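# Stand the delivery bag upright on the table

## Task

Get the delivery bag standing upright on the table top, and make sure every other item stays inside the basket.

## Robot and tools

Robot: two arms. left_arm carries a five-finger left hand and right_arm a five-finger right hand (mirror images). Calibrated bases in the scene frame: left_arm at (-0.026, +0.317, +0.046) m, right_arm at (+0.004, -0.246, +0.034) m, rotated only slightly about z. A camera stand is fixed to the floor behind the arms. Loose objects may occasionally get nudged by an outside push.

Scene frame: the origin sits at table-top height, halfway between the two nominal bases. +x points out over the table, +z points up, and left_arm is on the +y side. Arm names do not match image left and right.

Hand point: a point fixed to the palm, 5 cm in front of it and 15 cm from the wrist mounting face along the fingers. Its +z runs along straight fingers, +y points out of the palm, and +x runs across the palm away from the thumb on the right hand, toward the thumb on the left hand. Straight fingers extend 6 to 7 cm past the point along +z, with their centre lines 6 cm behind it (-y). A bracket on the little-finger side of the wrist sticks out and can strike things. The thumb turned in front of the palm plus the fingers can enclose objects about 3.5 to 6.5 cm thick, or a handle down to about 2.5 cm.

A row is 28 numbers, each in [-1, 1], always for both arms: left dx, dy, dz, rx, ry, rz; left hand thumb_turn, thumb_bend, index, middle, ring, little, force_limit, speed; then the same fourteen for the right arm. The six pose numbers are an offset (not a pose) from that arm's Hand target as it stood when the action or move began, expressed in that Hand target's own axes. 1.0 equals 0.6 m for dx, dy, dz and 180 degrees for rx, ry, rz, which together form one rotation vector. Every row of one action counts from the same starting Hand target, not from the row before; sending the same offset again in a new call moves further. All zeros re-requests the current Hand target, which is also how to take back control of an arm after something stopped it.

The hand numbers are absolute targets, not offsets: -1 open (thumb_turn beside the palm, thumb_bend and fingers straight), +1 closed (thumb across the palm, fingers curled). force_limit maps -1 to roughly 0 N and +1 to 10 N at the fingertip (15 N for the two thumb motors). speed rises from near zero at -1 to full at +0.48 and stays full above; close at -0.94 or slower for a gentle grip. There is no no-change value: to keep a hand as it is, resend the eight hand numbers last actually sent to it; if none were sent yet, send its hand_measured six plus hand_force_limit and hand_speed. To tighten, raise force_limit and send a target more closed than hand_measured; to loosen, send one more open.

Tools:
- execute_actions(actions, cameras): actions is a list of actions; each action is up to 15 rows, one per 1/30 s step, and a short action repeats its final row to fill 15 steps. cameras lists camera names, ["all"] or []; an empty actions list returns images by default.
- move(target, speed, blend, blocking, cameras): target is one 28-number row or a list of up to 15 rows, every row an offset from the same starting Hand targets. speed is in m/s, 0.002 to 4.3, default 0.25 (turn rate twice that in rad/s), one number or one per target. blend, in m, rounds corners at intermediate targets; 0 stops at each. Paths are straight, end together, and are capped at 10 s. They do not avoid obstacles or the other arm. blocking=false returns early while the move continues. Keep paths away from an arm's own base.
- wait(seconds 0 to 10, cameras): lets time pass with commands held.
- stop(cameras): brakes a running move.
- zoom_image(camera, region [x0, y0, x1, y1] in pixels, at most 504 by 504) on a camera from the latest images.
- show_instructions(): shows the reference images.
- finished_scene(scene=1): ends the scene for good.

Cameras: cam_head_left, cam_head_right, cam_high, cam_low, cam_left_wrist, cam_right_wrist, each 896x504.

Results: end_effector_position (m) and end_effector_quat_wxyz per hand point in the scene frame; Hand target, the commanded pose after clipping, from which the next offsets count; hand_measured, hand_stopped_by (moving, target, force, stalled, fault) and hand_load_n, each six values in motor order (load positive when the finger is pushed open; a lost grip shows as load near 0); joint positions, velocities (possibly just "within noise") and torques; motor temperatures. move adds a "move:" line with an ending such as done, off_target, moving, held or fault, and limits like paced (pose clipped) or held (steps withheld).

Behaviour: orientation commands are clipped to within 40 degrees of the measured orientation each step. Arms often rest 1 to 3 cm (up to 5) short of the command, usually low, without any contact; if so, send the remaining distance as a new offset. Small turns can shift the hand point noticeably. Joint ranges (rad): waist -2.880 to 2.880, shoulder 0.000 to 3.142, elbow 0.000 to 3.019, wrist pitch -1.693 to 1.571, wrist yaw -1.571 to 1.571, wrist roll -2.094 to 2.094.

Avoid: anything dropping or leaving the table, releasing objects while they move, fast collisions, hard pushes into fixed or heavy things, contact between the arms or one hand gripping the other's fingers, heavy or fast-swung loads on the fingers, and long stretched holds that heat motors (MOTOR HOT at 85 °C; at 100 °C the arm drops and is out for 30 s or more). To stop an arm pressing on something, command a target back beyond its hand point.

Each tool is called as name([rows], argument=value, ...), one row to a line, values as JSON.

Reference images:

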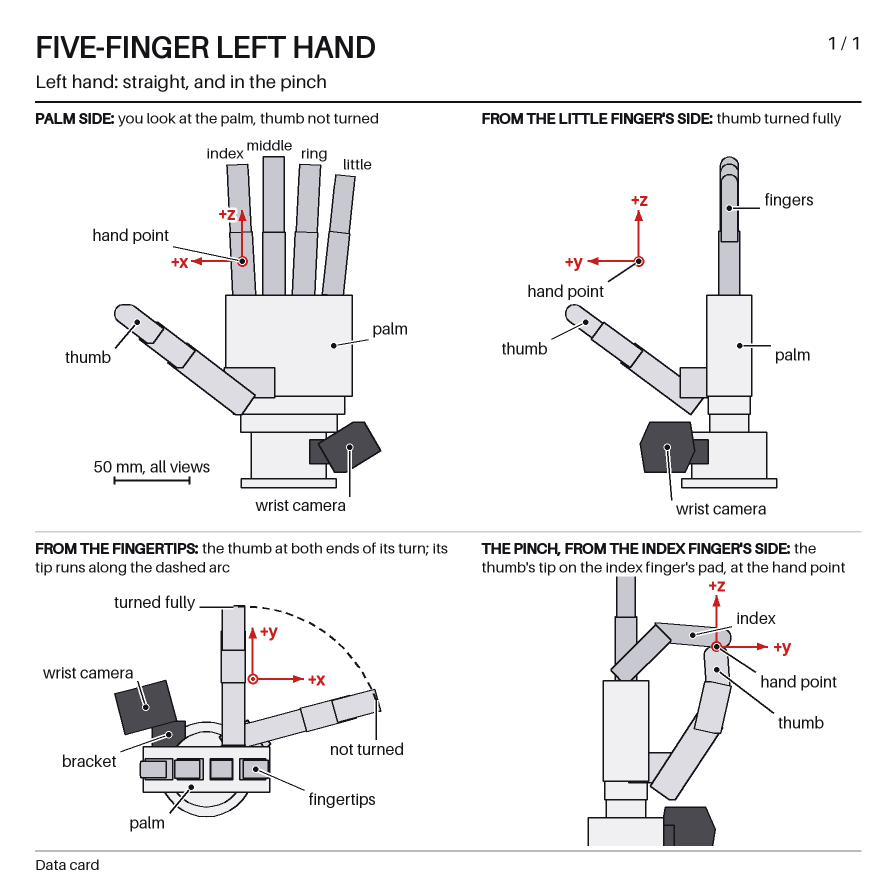

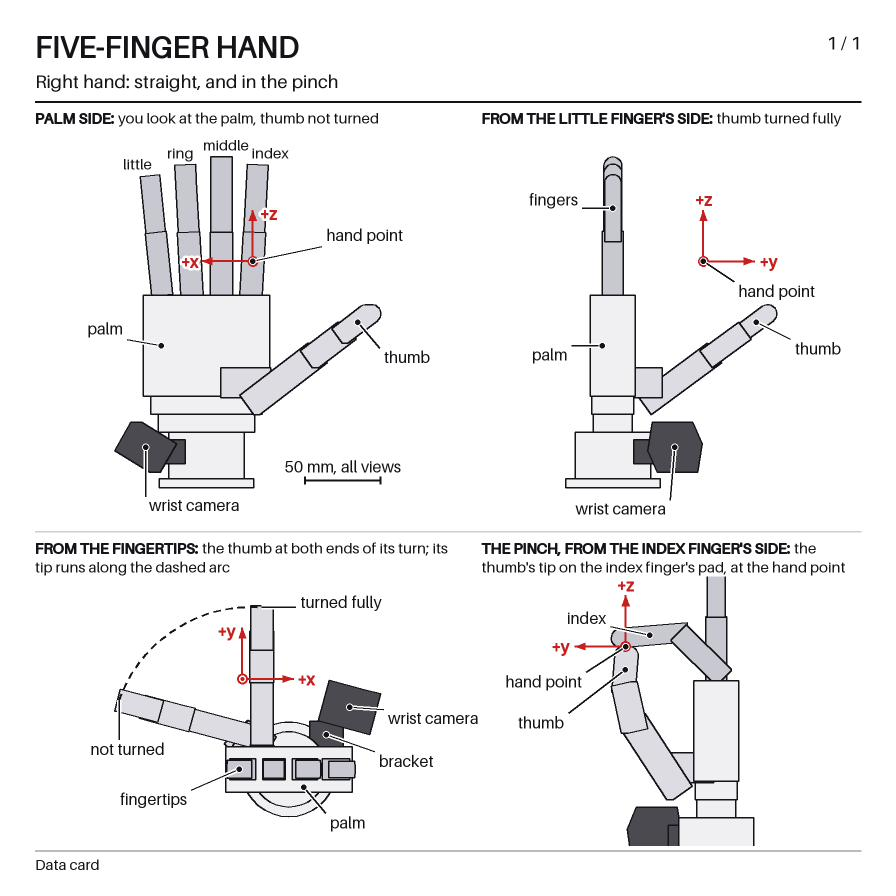

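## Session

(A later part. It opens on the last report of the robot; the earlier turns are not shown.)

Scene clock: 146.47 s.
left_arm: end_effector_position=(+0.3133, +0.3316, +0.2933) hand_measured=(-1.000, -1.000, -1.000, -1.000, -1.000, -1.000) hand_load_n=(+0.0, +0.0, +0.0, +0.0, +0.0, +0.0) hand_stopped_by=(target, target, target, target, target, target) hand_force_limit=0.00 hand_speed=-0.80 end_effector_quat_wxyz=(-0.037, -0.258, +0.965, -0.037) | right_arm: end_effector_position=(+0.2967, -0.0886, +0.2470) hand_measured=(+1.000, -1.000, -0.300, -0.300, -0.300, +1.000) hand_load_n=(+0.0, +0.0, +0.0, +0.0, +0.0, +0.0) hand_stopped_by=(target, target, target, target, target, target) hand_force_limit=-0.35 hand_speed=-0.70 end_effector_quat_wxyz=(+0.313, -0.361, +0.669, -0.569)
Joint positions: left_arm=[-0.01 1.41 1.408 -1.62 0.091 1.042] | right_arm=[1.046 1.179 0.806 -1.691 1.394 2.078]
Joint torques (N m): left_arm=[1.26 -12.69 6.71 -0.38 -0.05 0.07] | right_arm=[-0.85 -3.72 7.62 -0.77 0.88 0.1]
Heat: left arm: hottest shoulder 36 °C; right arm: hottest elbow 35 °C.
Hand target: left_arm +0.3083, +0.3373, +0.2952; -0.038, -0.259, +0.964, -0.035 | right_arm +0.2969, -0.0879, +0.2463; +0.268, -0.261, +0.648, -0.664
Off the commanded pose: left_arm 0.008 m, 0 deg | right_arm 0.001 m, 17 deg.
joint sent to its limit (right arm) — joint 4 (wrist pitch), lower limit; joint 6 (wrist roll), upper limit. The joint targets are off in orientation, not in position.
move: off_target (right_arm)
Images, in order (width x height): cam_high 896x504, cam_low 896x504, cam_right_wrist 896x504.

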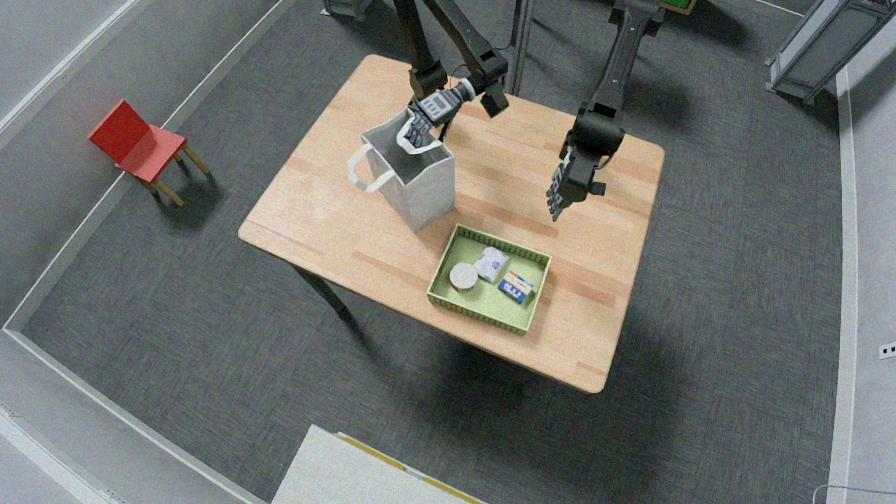

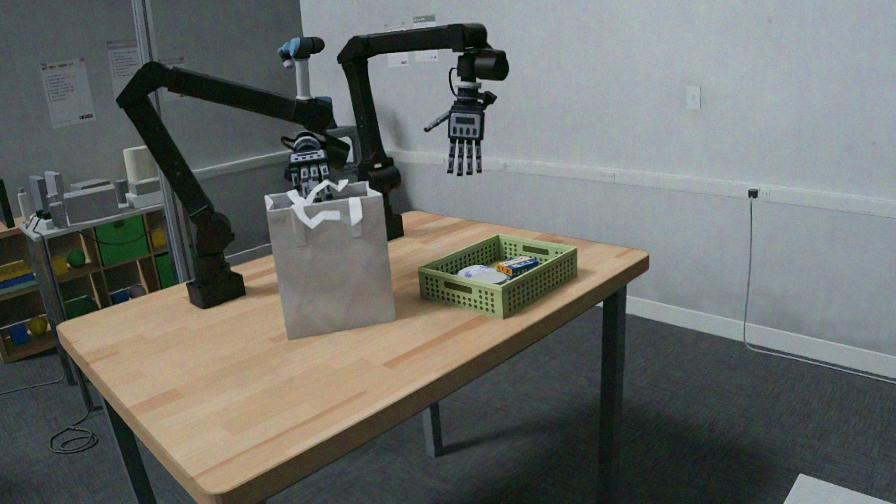

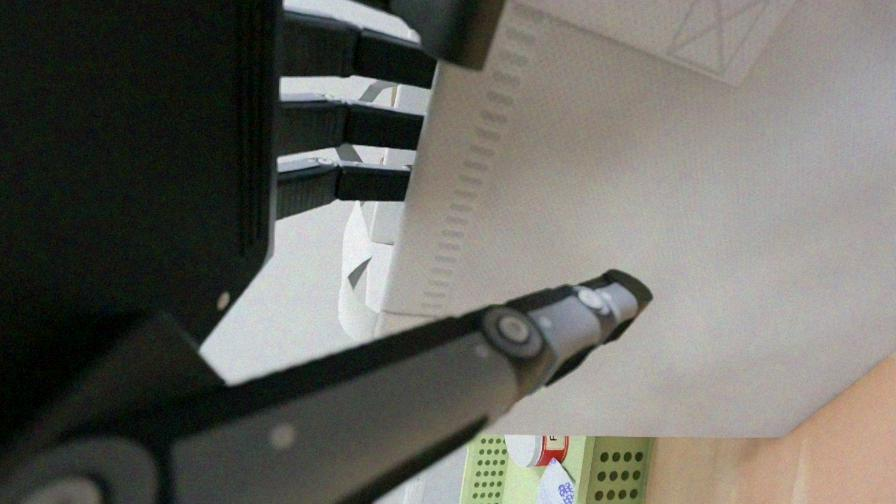

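move(target=[0,0,0,0,0,0,-1,-1,-1,-1,-1,-1,0,-0.8,0,0,0,0,0,0,1,-1,-0.9,-0.9,-0.9,1,-0.35,-0.7], speed=0.05, cameras=["cam_high","cam_low","cam_right_wrist"])

zoom_image(camera="cam_low", region=[230, 130, 410, 350])

zoom_image(camera="cam_high", region=[350, 70, 470, 240])

Scene clock: 148.80 s.
left_arm: end_effector_position=(+0.3133, +0.3316, +0.2933) hand_measured=(-1.000, -1.000, -1.000, -1.000, -1.000, -1.000) hand_load_n=(+0.0, +0.0, +0.0, +0.0, +0.0, +0.0) hand_stopped_by=(target, target, target, target, target, target) hand_force_limit=0.00 hand_speed=-0.80 end_effector_quat_wxyz=(-0.037, -0.258, +0.965, -0.037) | right_arm: end_effector_position=(+0.2967, -0.0886, +0.2471) hand_measured=(+1.000, -1.000, -0.900, -0.900, -0.900, +1.000) hand_load_n=(+0.0, +0.0, +0.0, -0.5, +0.0, +0.0) hand_stopped_by=(target, target, target, target, target, target) hand_force_limit=-0.35 hand_speed=-0.70 end_effector_quat_wxyz=(+0.313, -0.361, +0.669, -0.570)
Joint positions: left_arm=[-0.01 1.41 1.408 -1.62 0.091 1.042] | right_arm=[1.046 1.179 0.806 -1.691 1.394 2.078]
Joint torques (N m): left_arm=[1.26 -12.69 6.71 -0.38 -0.05 0.07] | right_arm=[-0.73 -3.84 7.62 -0.77 0.87 0.11]
Heat: left arm: hottest shoulder 36 °C; right arm: hottest elbow 35 °C.
Hand target: left_arm +0.3083, +0.3373, +0.2952; -0.038, -0.259, +0.964, -0.035 | right_arm +0.2969, -0.0879, +0.2463; +0.268, -0.261, +0.648, -0.664
Off the commanded pose: left_arm 0.008 m, 0 deg | right_arm 0.001 m, 17 deg.
joint sent to its limit (right arm) — joint 4 (wrist pitch), lower limit; joint 6 (wrist roll), upper limit. The joint targets are off in orientation, not in position.
move: off_target (right_arm)
Images, in order (width x height): cam_high 896x504, cam_low 896x504, cam_right_wrist 896x504.

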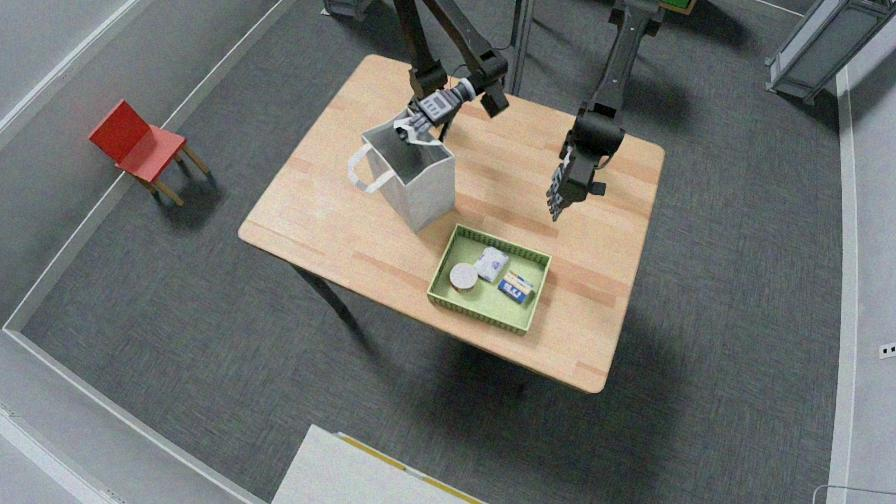

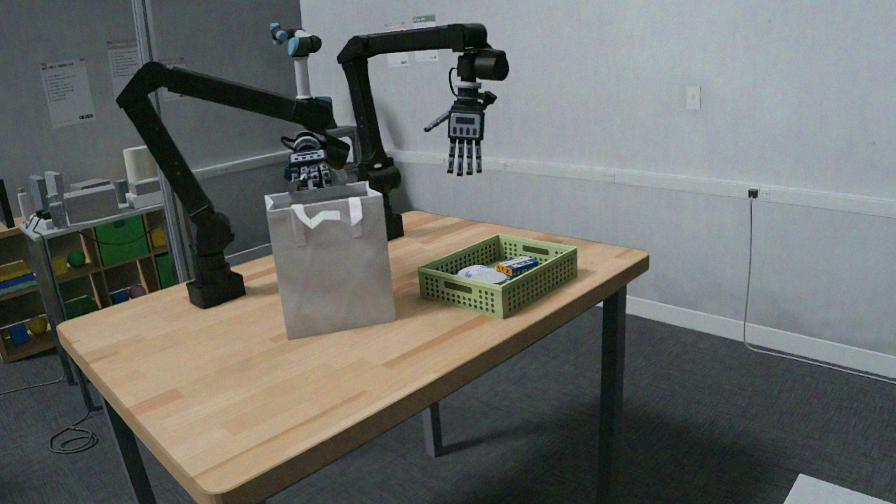

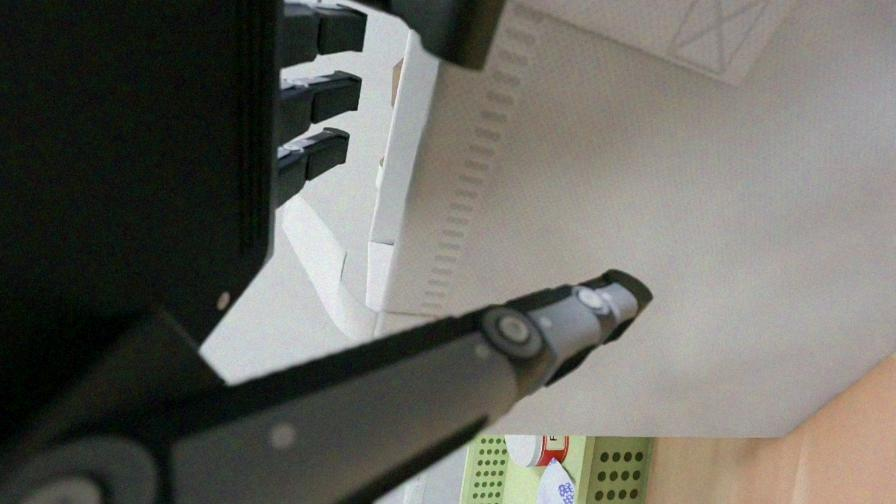

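Scaled by 2.291 from the camera's 896x504 image, which has a finer 1280x720 frame.

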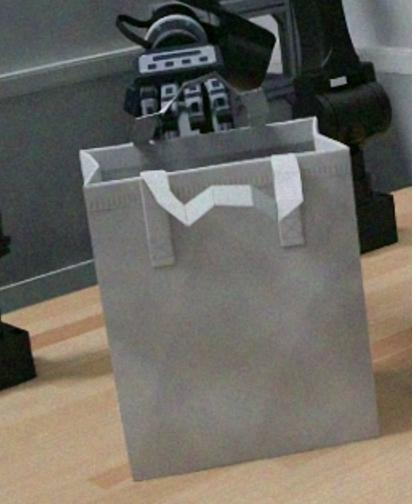

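Scaled by 2.965 from the camera's 896x504 image, which has a finer 1280x720 frame.

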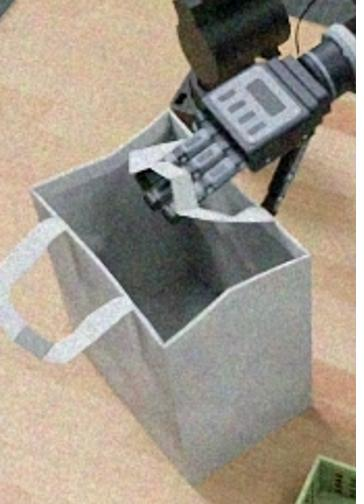

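move(target=[0,0,0,0,0,0,-1,-1,-1,-1,-1,-1,0,-0.8,0.026,-0.018,-0.07,-0.057,-0.073,-0.003,1,-1,-1,-1,-1,1,-0.35,-0.7], speed=0.05, cameras=["cam_high","cam_low","cam_right_wrist"])

zoom_image(camera="cam_high", region=[350, 70, 470, 240])

Scene clock: 157.30 s.
left_arm: end_effector_position=(+0.3133, +0.3316, +0.2933) hand_measured=(-1.000, -1.000, -1.000, -1.000, -1.000, -1.000) hand_load_n=(+0.0, +0.0, +0.0, +0.0, +0.0, -0.5) hand_stopped_by=(target, target, target, target, target, target) hand_force_limit=0.00 hand_speed=-0.80 end_effector_quat_wxyz=(-0.037, -0.258, +0.965, -0.037) | right_arm: end_effector_position=(+0.2619, -0.0655, +0.2535) hand_measured=(+1.000, -1.000, -1.000, -1.000, -1.000, +1.000) hand_load_n=(-0.5, +0.0, +0.0, +0.0, +0.0, +0.0) hand_stopped_by=(target, target, target, target, target, target) hand_force_limit=-0.35 hand_speed=-0.70 end_effector_quat_wxyz=(+0.335, -0.401, +0.675, -0.522)
Joint positions: left_arm=[-0.01 1.41 1.408 -1.62 0.091 1.042] | right_arm=[1.174 1.094 0.806 -1.691 1.316 2.025]
Joint torques (N m): left_arm=[1.26 -12.69 6.71 -0.38 -0.04 0.07] | right_arm=[0.26 -5.3 7.16 -0.7 0.67 -0.11]
Heat: left arm: hottest shoulder 36 °C; right arm: hottest elbow 34 °C.
Hand target: left_arm +0.3083, +0.3373, +0.2952; -0.038, -0.259, +0.964, -0.035 | right_arm +0.2563, -0.0683, +0.2560; +0.313, -0.361, +0.668, -0.570
Off the commanded pose: left_arm 0.008 m, 0 deg | right_arm 0.007 m, 8 deg.
joint sent to its limit (right arm) — joint 4 (wrist pitch), lower limit. The joint targets are off in orientation, not in position.
move: off_target (right_arm)
Images, in order (width x height): cam_high 896x504, cam_low 896x504, cam_right_wrist 896x504.

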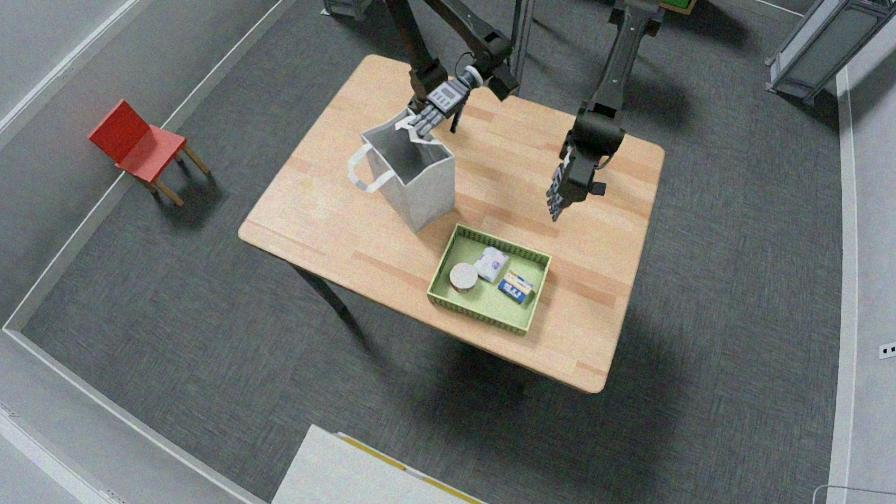

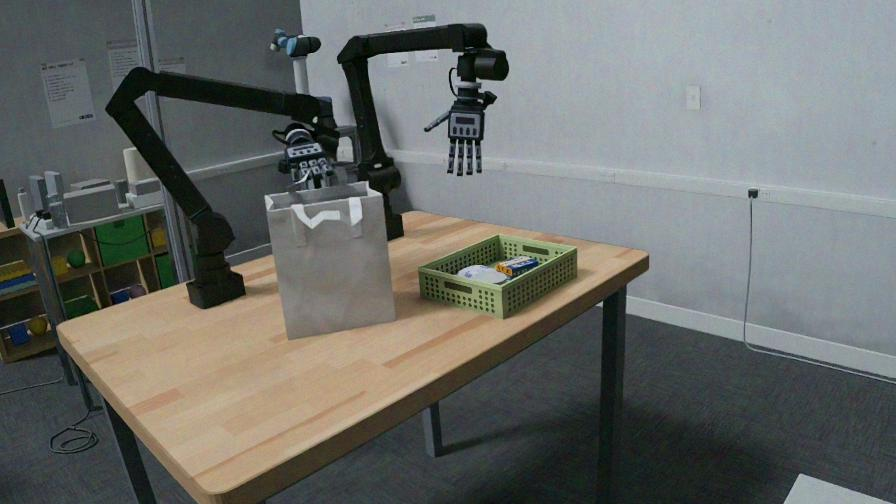

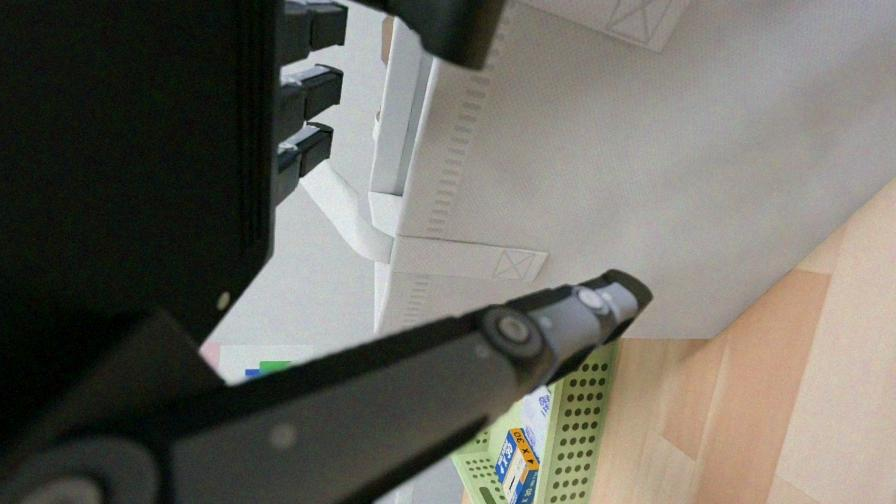

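Scaled by 2.965 from the camera's 896x504 image, which has a finer 1280x720 frame.

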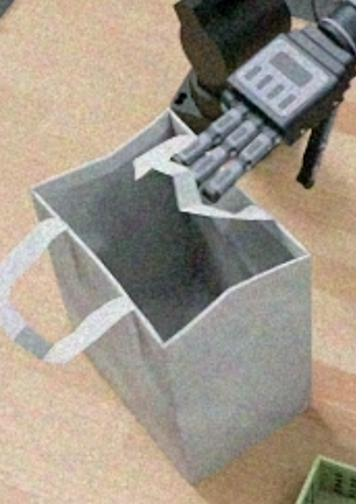

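move(target=[0,0,0,0,0,0,-1,-1,-1,-1,-1,-1,0,-0.8,0.015,-0.0095,-0.102,0,0,0,1,-1,-1,-1,-1,1,-0.35,-0.7], speed=0.07, cameras=["cam_high","cam_low","cam_right_wrist"])

zoom_image(camera="cam_high", region=[350, 70, 470, 240])

Scene clock: 160.47 s.
left_arm: end_effector_position=(+0.3133, +0.3316, +0.2933) hand_measured=(-1.000, -1.000, -1.000, -1.000, -1.000, -1.000) hand_load_n=(+0.0, +0.0, +0.0, +0.0, +0.0, +0.0) hand_stopped_by=(target, target, target, target, target, target) hand_force_limit=0.00 hand_speed=-0.80 end_effector_quat_wxyz=(-0.037, -0.258, +0.965, -0.037) | right_arm: end_effector_position=(+0.2058, -0.0438, +0.2632) hand_measured=(+1.000, -1.000, -1.000, -1.000, -1.000, +1.000) hand_load_n=(+0.0, +0.0, +0.0, +0.0, +0.0, +0.0) hand_stopped_by=(target, target, target, target, target, target) hand_force_limit=-0.35 hand_speed=-0.70 end_effector_quat_wxyz=(+0.358, -0.476, +0.670, -0.444)
Joint positions: left_arm=[-0.01 1.41 1.408 -1.62 0.091 1.042] | right_arm=[1.363 0.951 0.806 -1.691 1.2 1.916]
Joint torques (N m): left_arm=[1.26 -12.69 6.72 -0.38 -0.04 0.07] | right_arm=[0.21 -3.66 9.13 -0.54 0.67 -0.1]
Heat: left arm: hottest shoulder 36 °C; right arm: hottest elbow 34 °C.
Hand target: left_arm +0.3083, +0.3373, +0.2952; -0.038, -0.259, +0.964, -0.035 | right_arm +0.2014, -0.0436, +0.2710; +0.313, -0.361, +0.668, -0.570
Off the commanded pose: left_arm 0.008 m, 0 deg | right_arm 0.009 m, 20 deg.
joint sent to its limit (right arm) — joint 4 (wrist pitch), lower limit. The joint targets are off in orientation, not in position.
move: off_target (right_arm)
Images, in order (width x height): cam_high 896x504, cam_low 896x504, cam_right_wrist 896x504.

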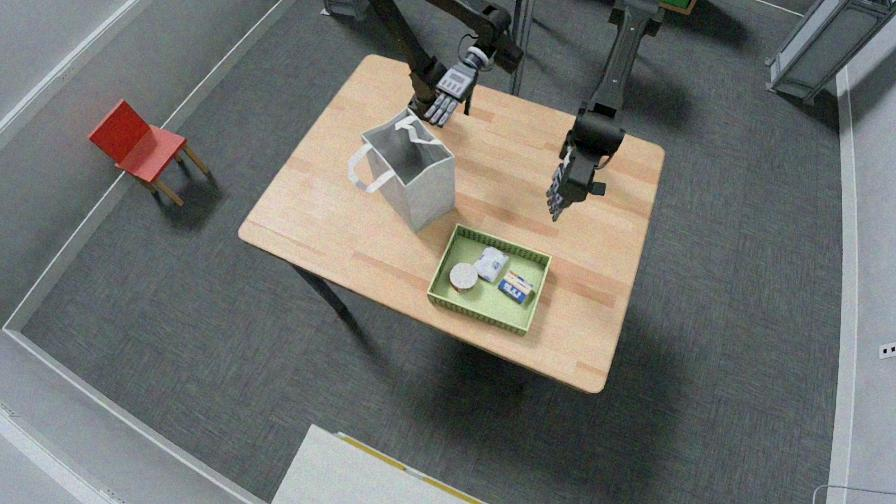

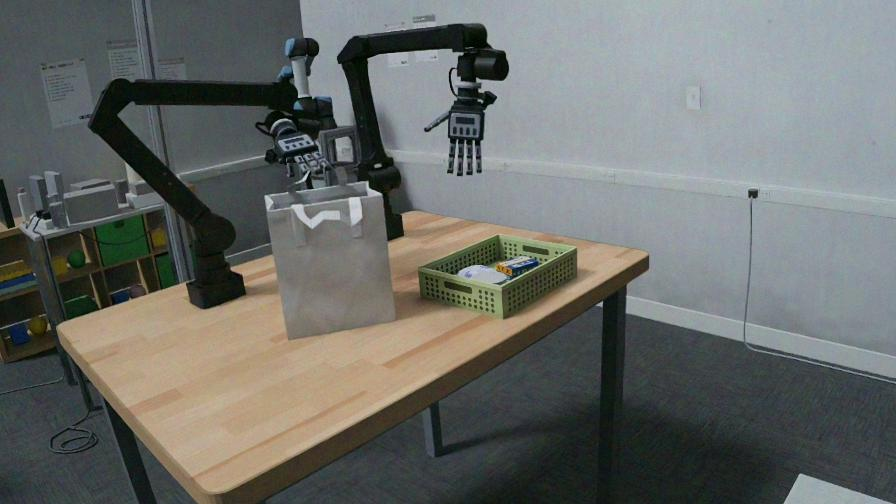

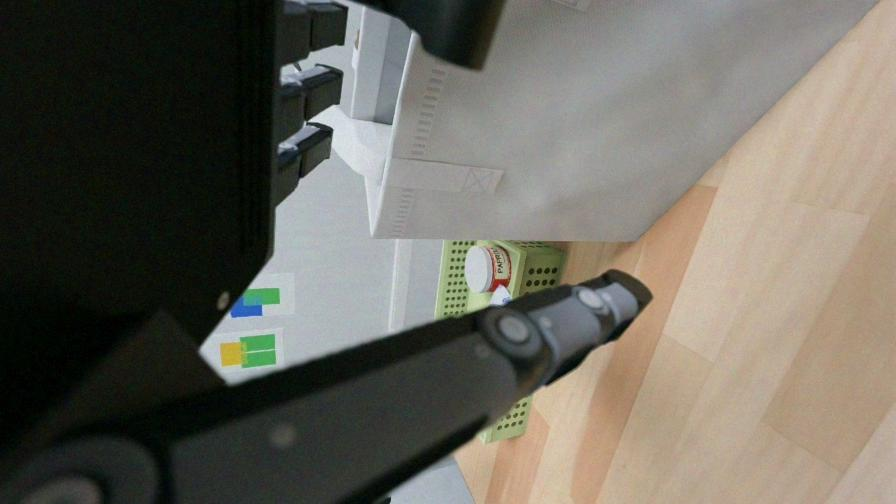

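Scaled by 2.965 from the camera's 896x504 image, which has a finer 1280x720 frame.

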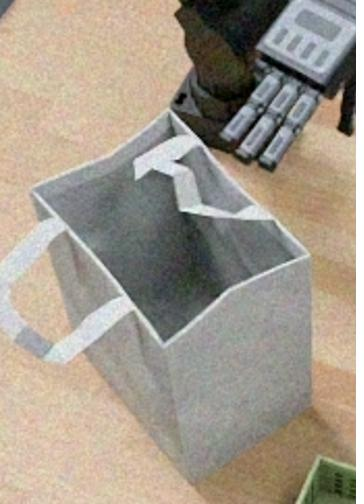

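finished_scene()

The scene is finished: the task was done.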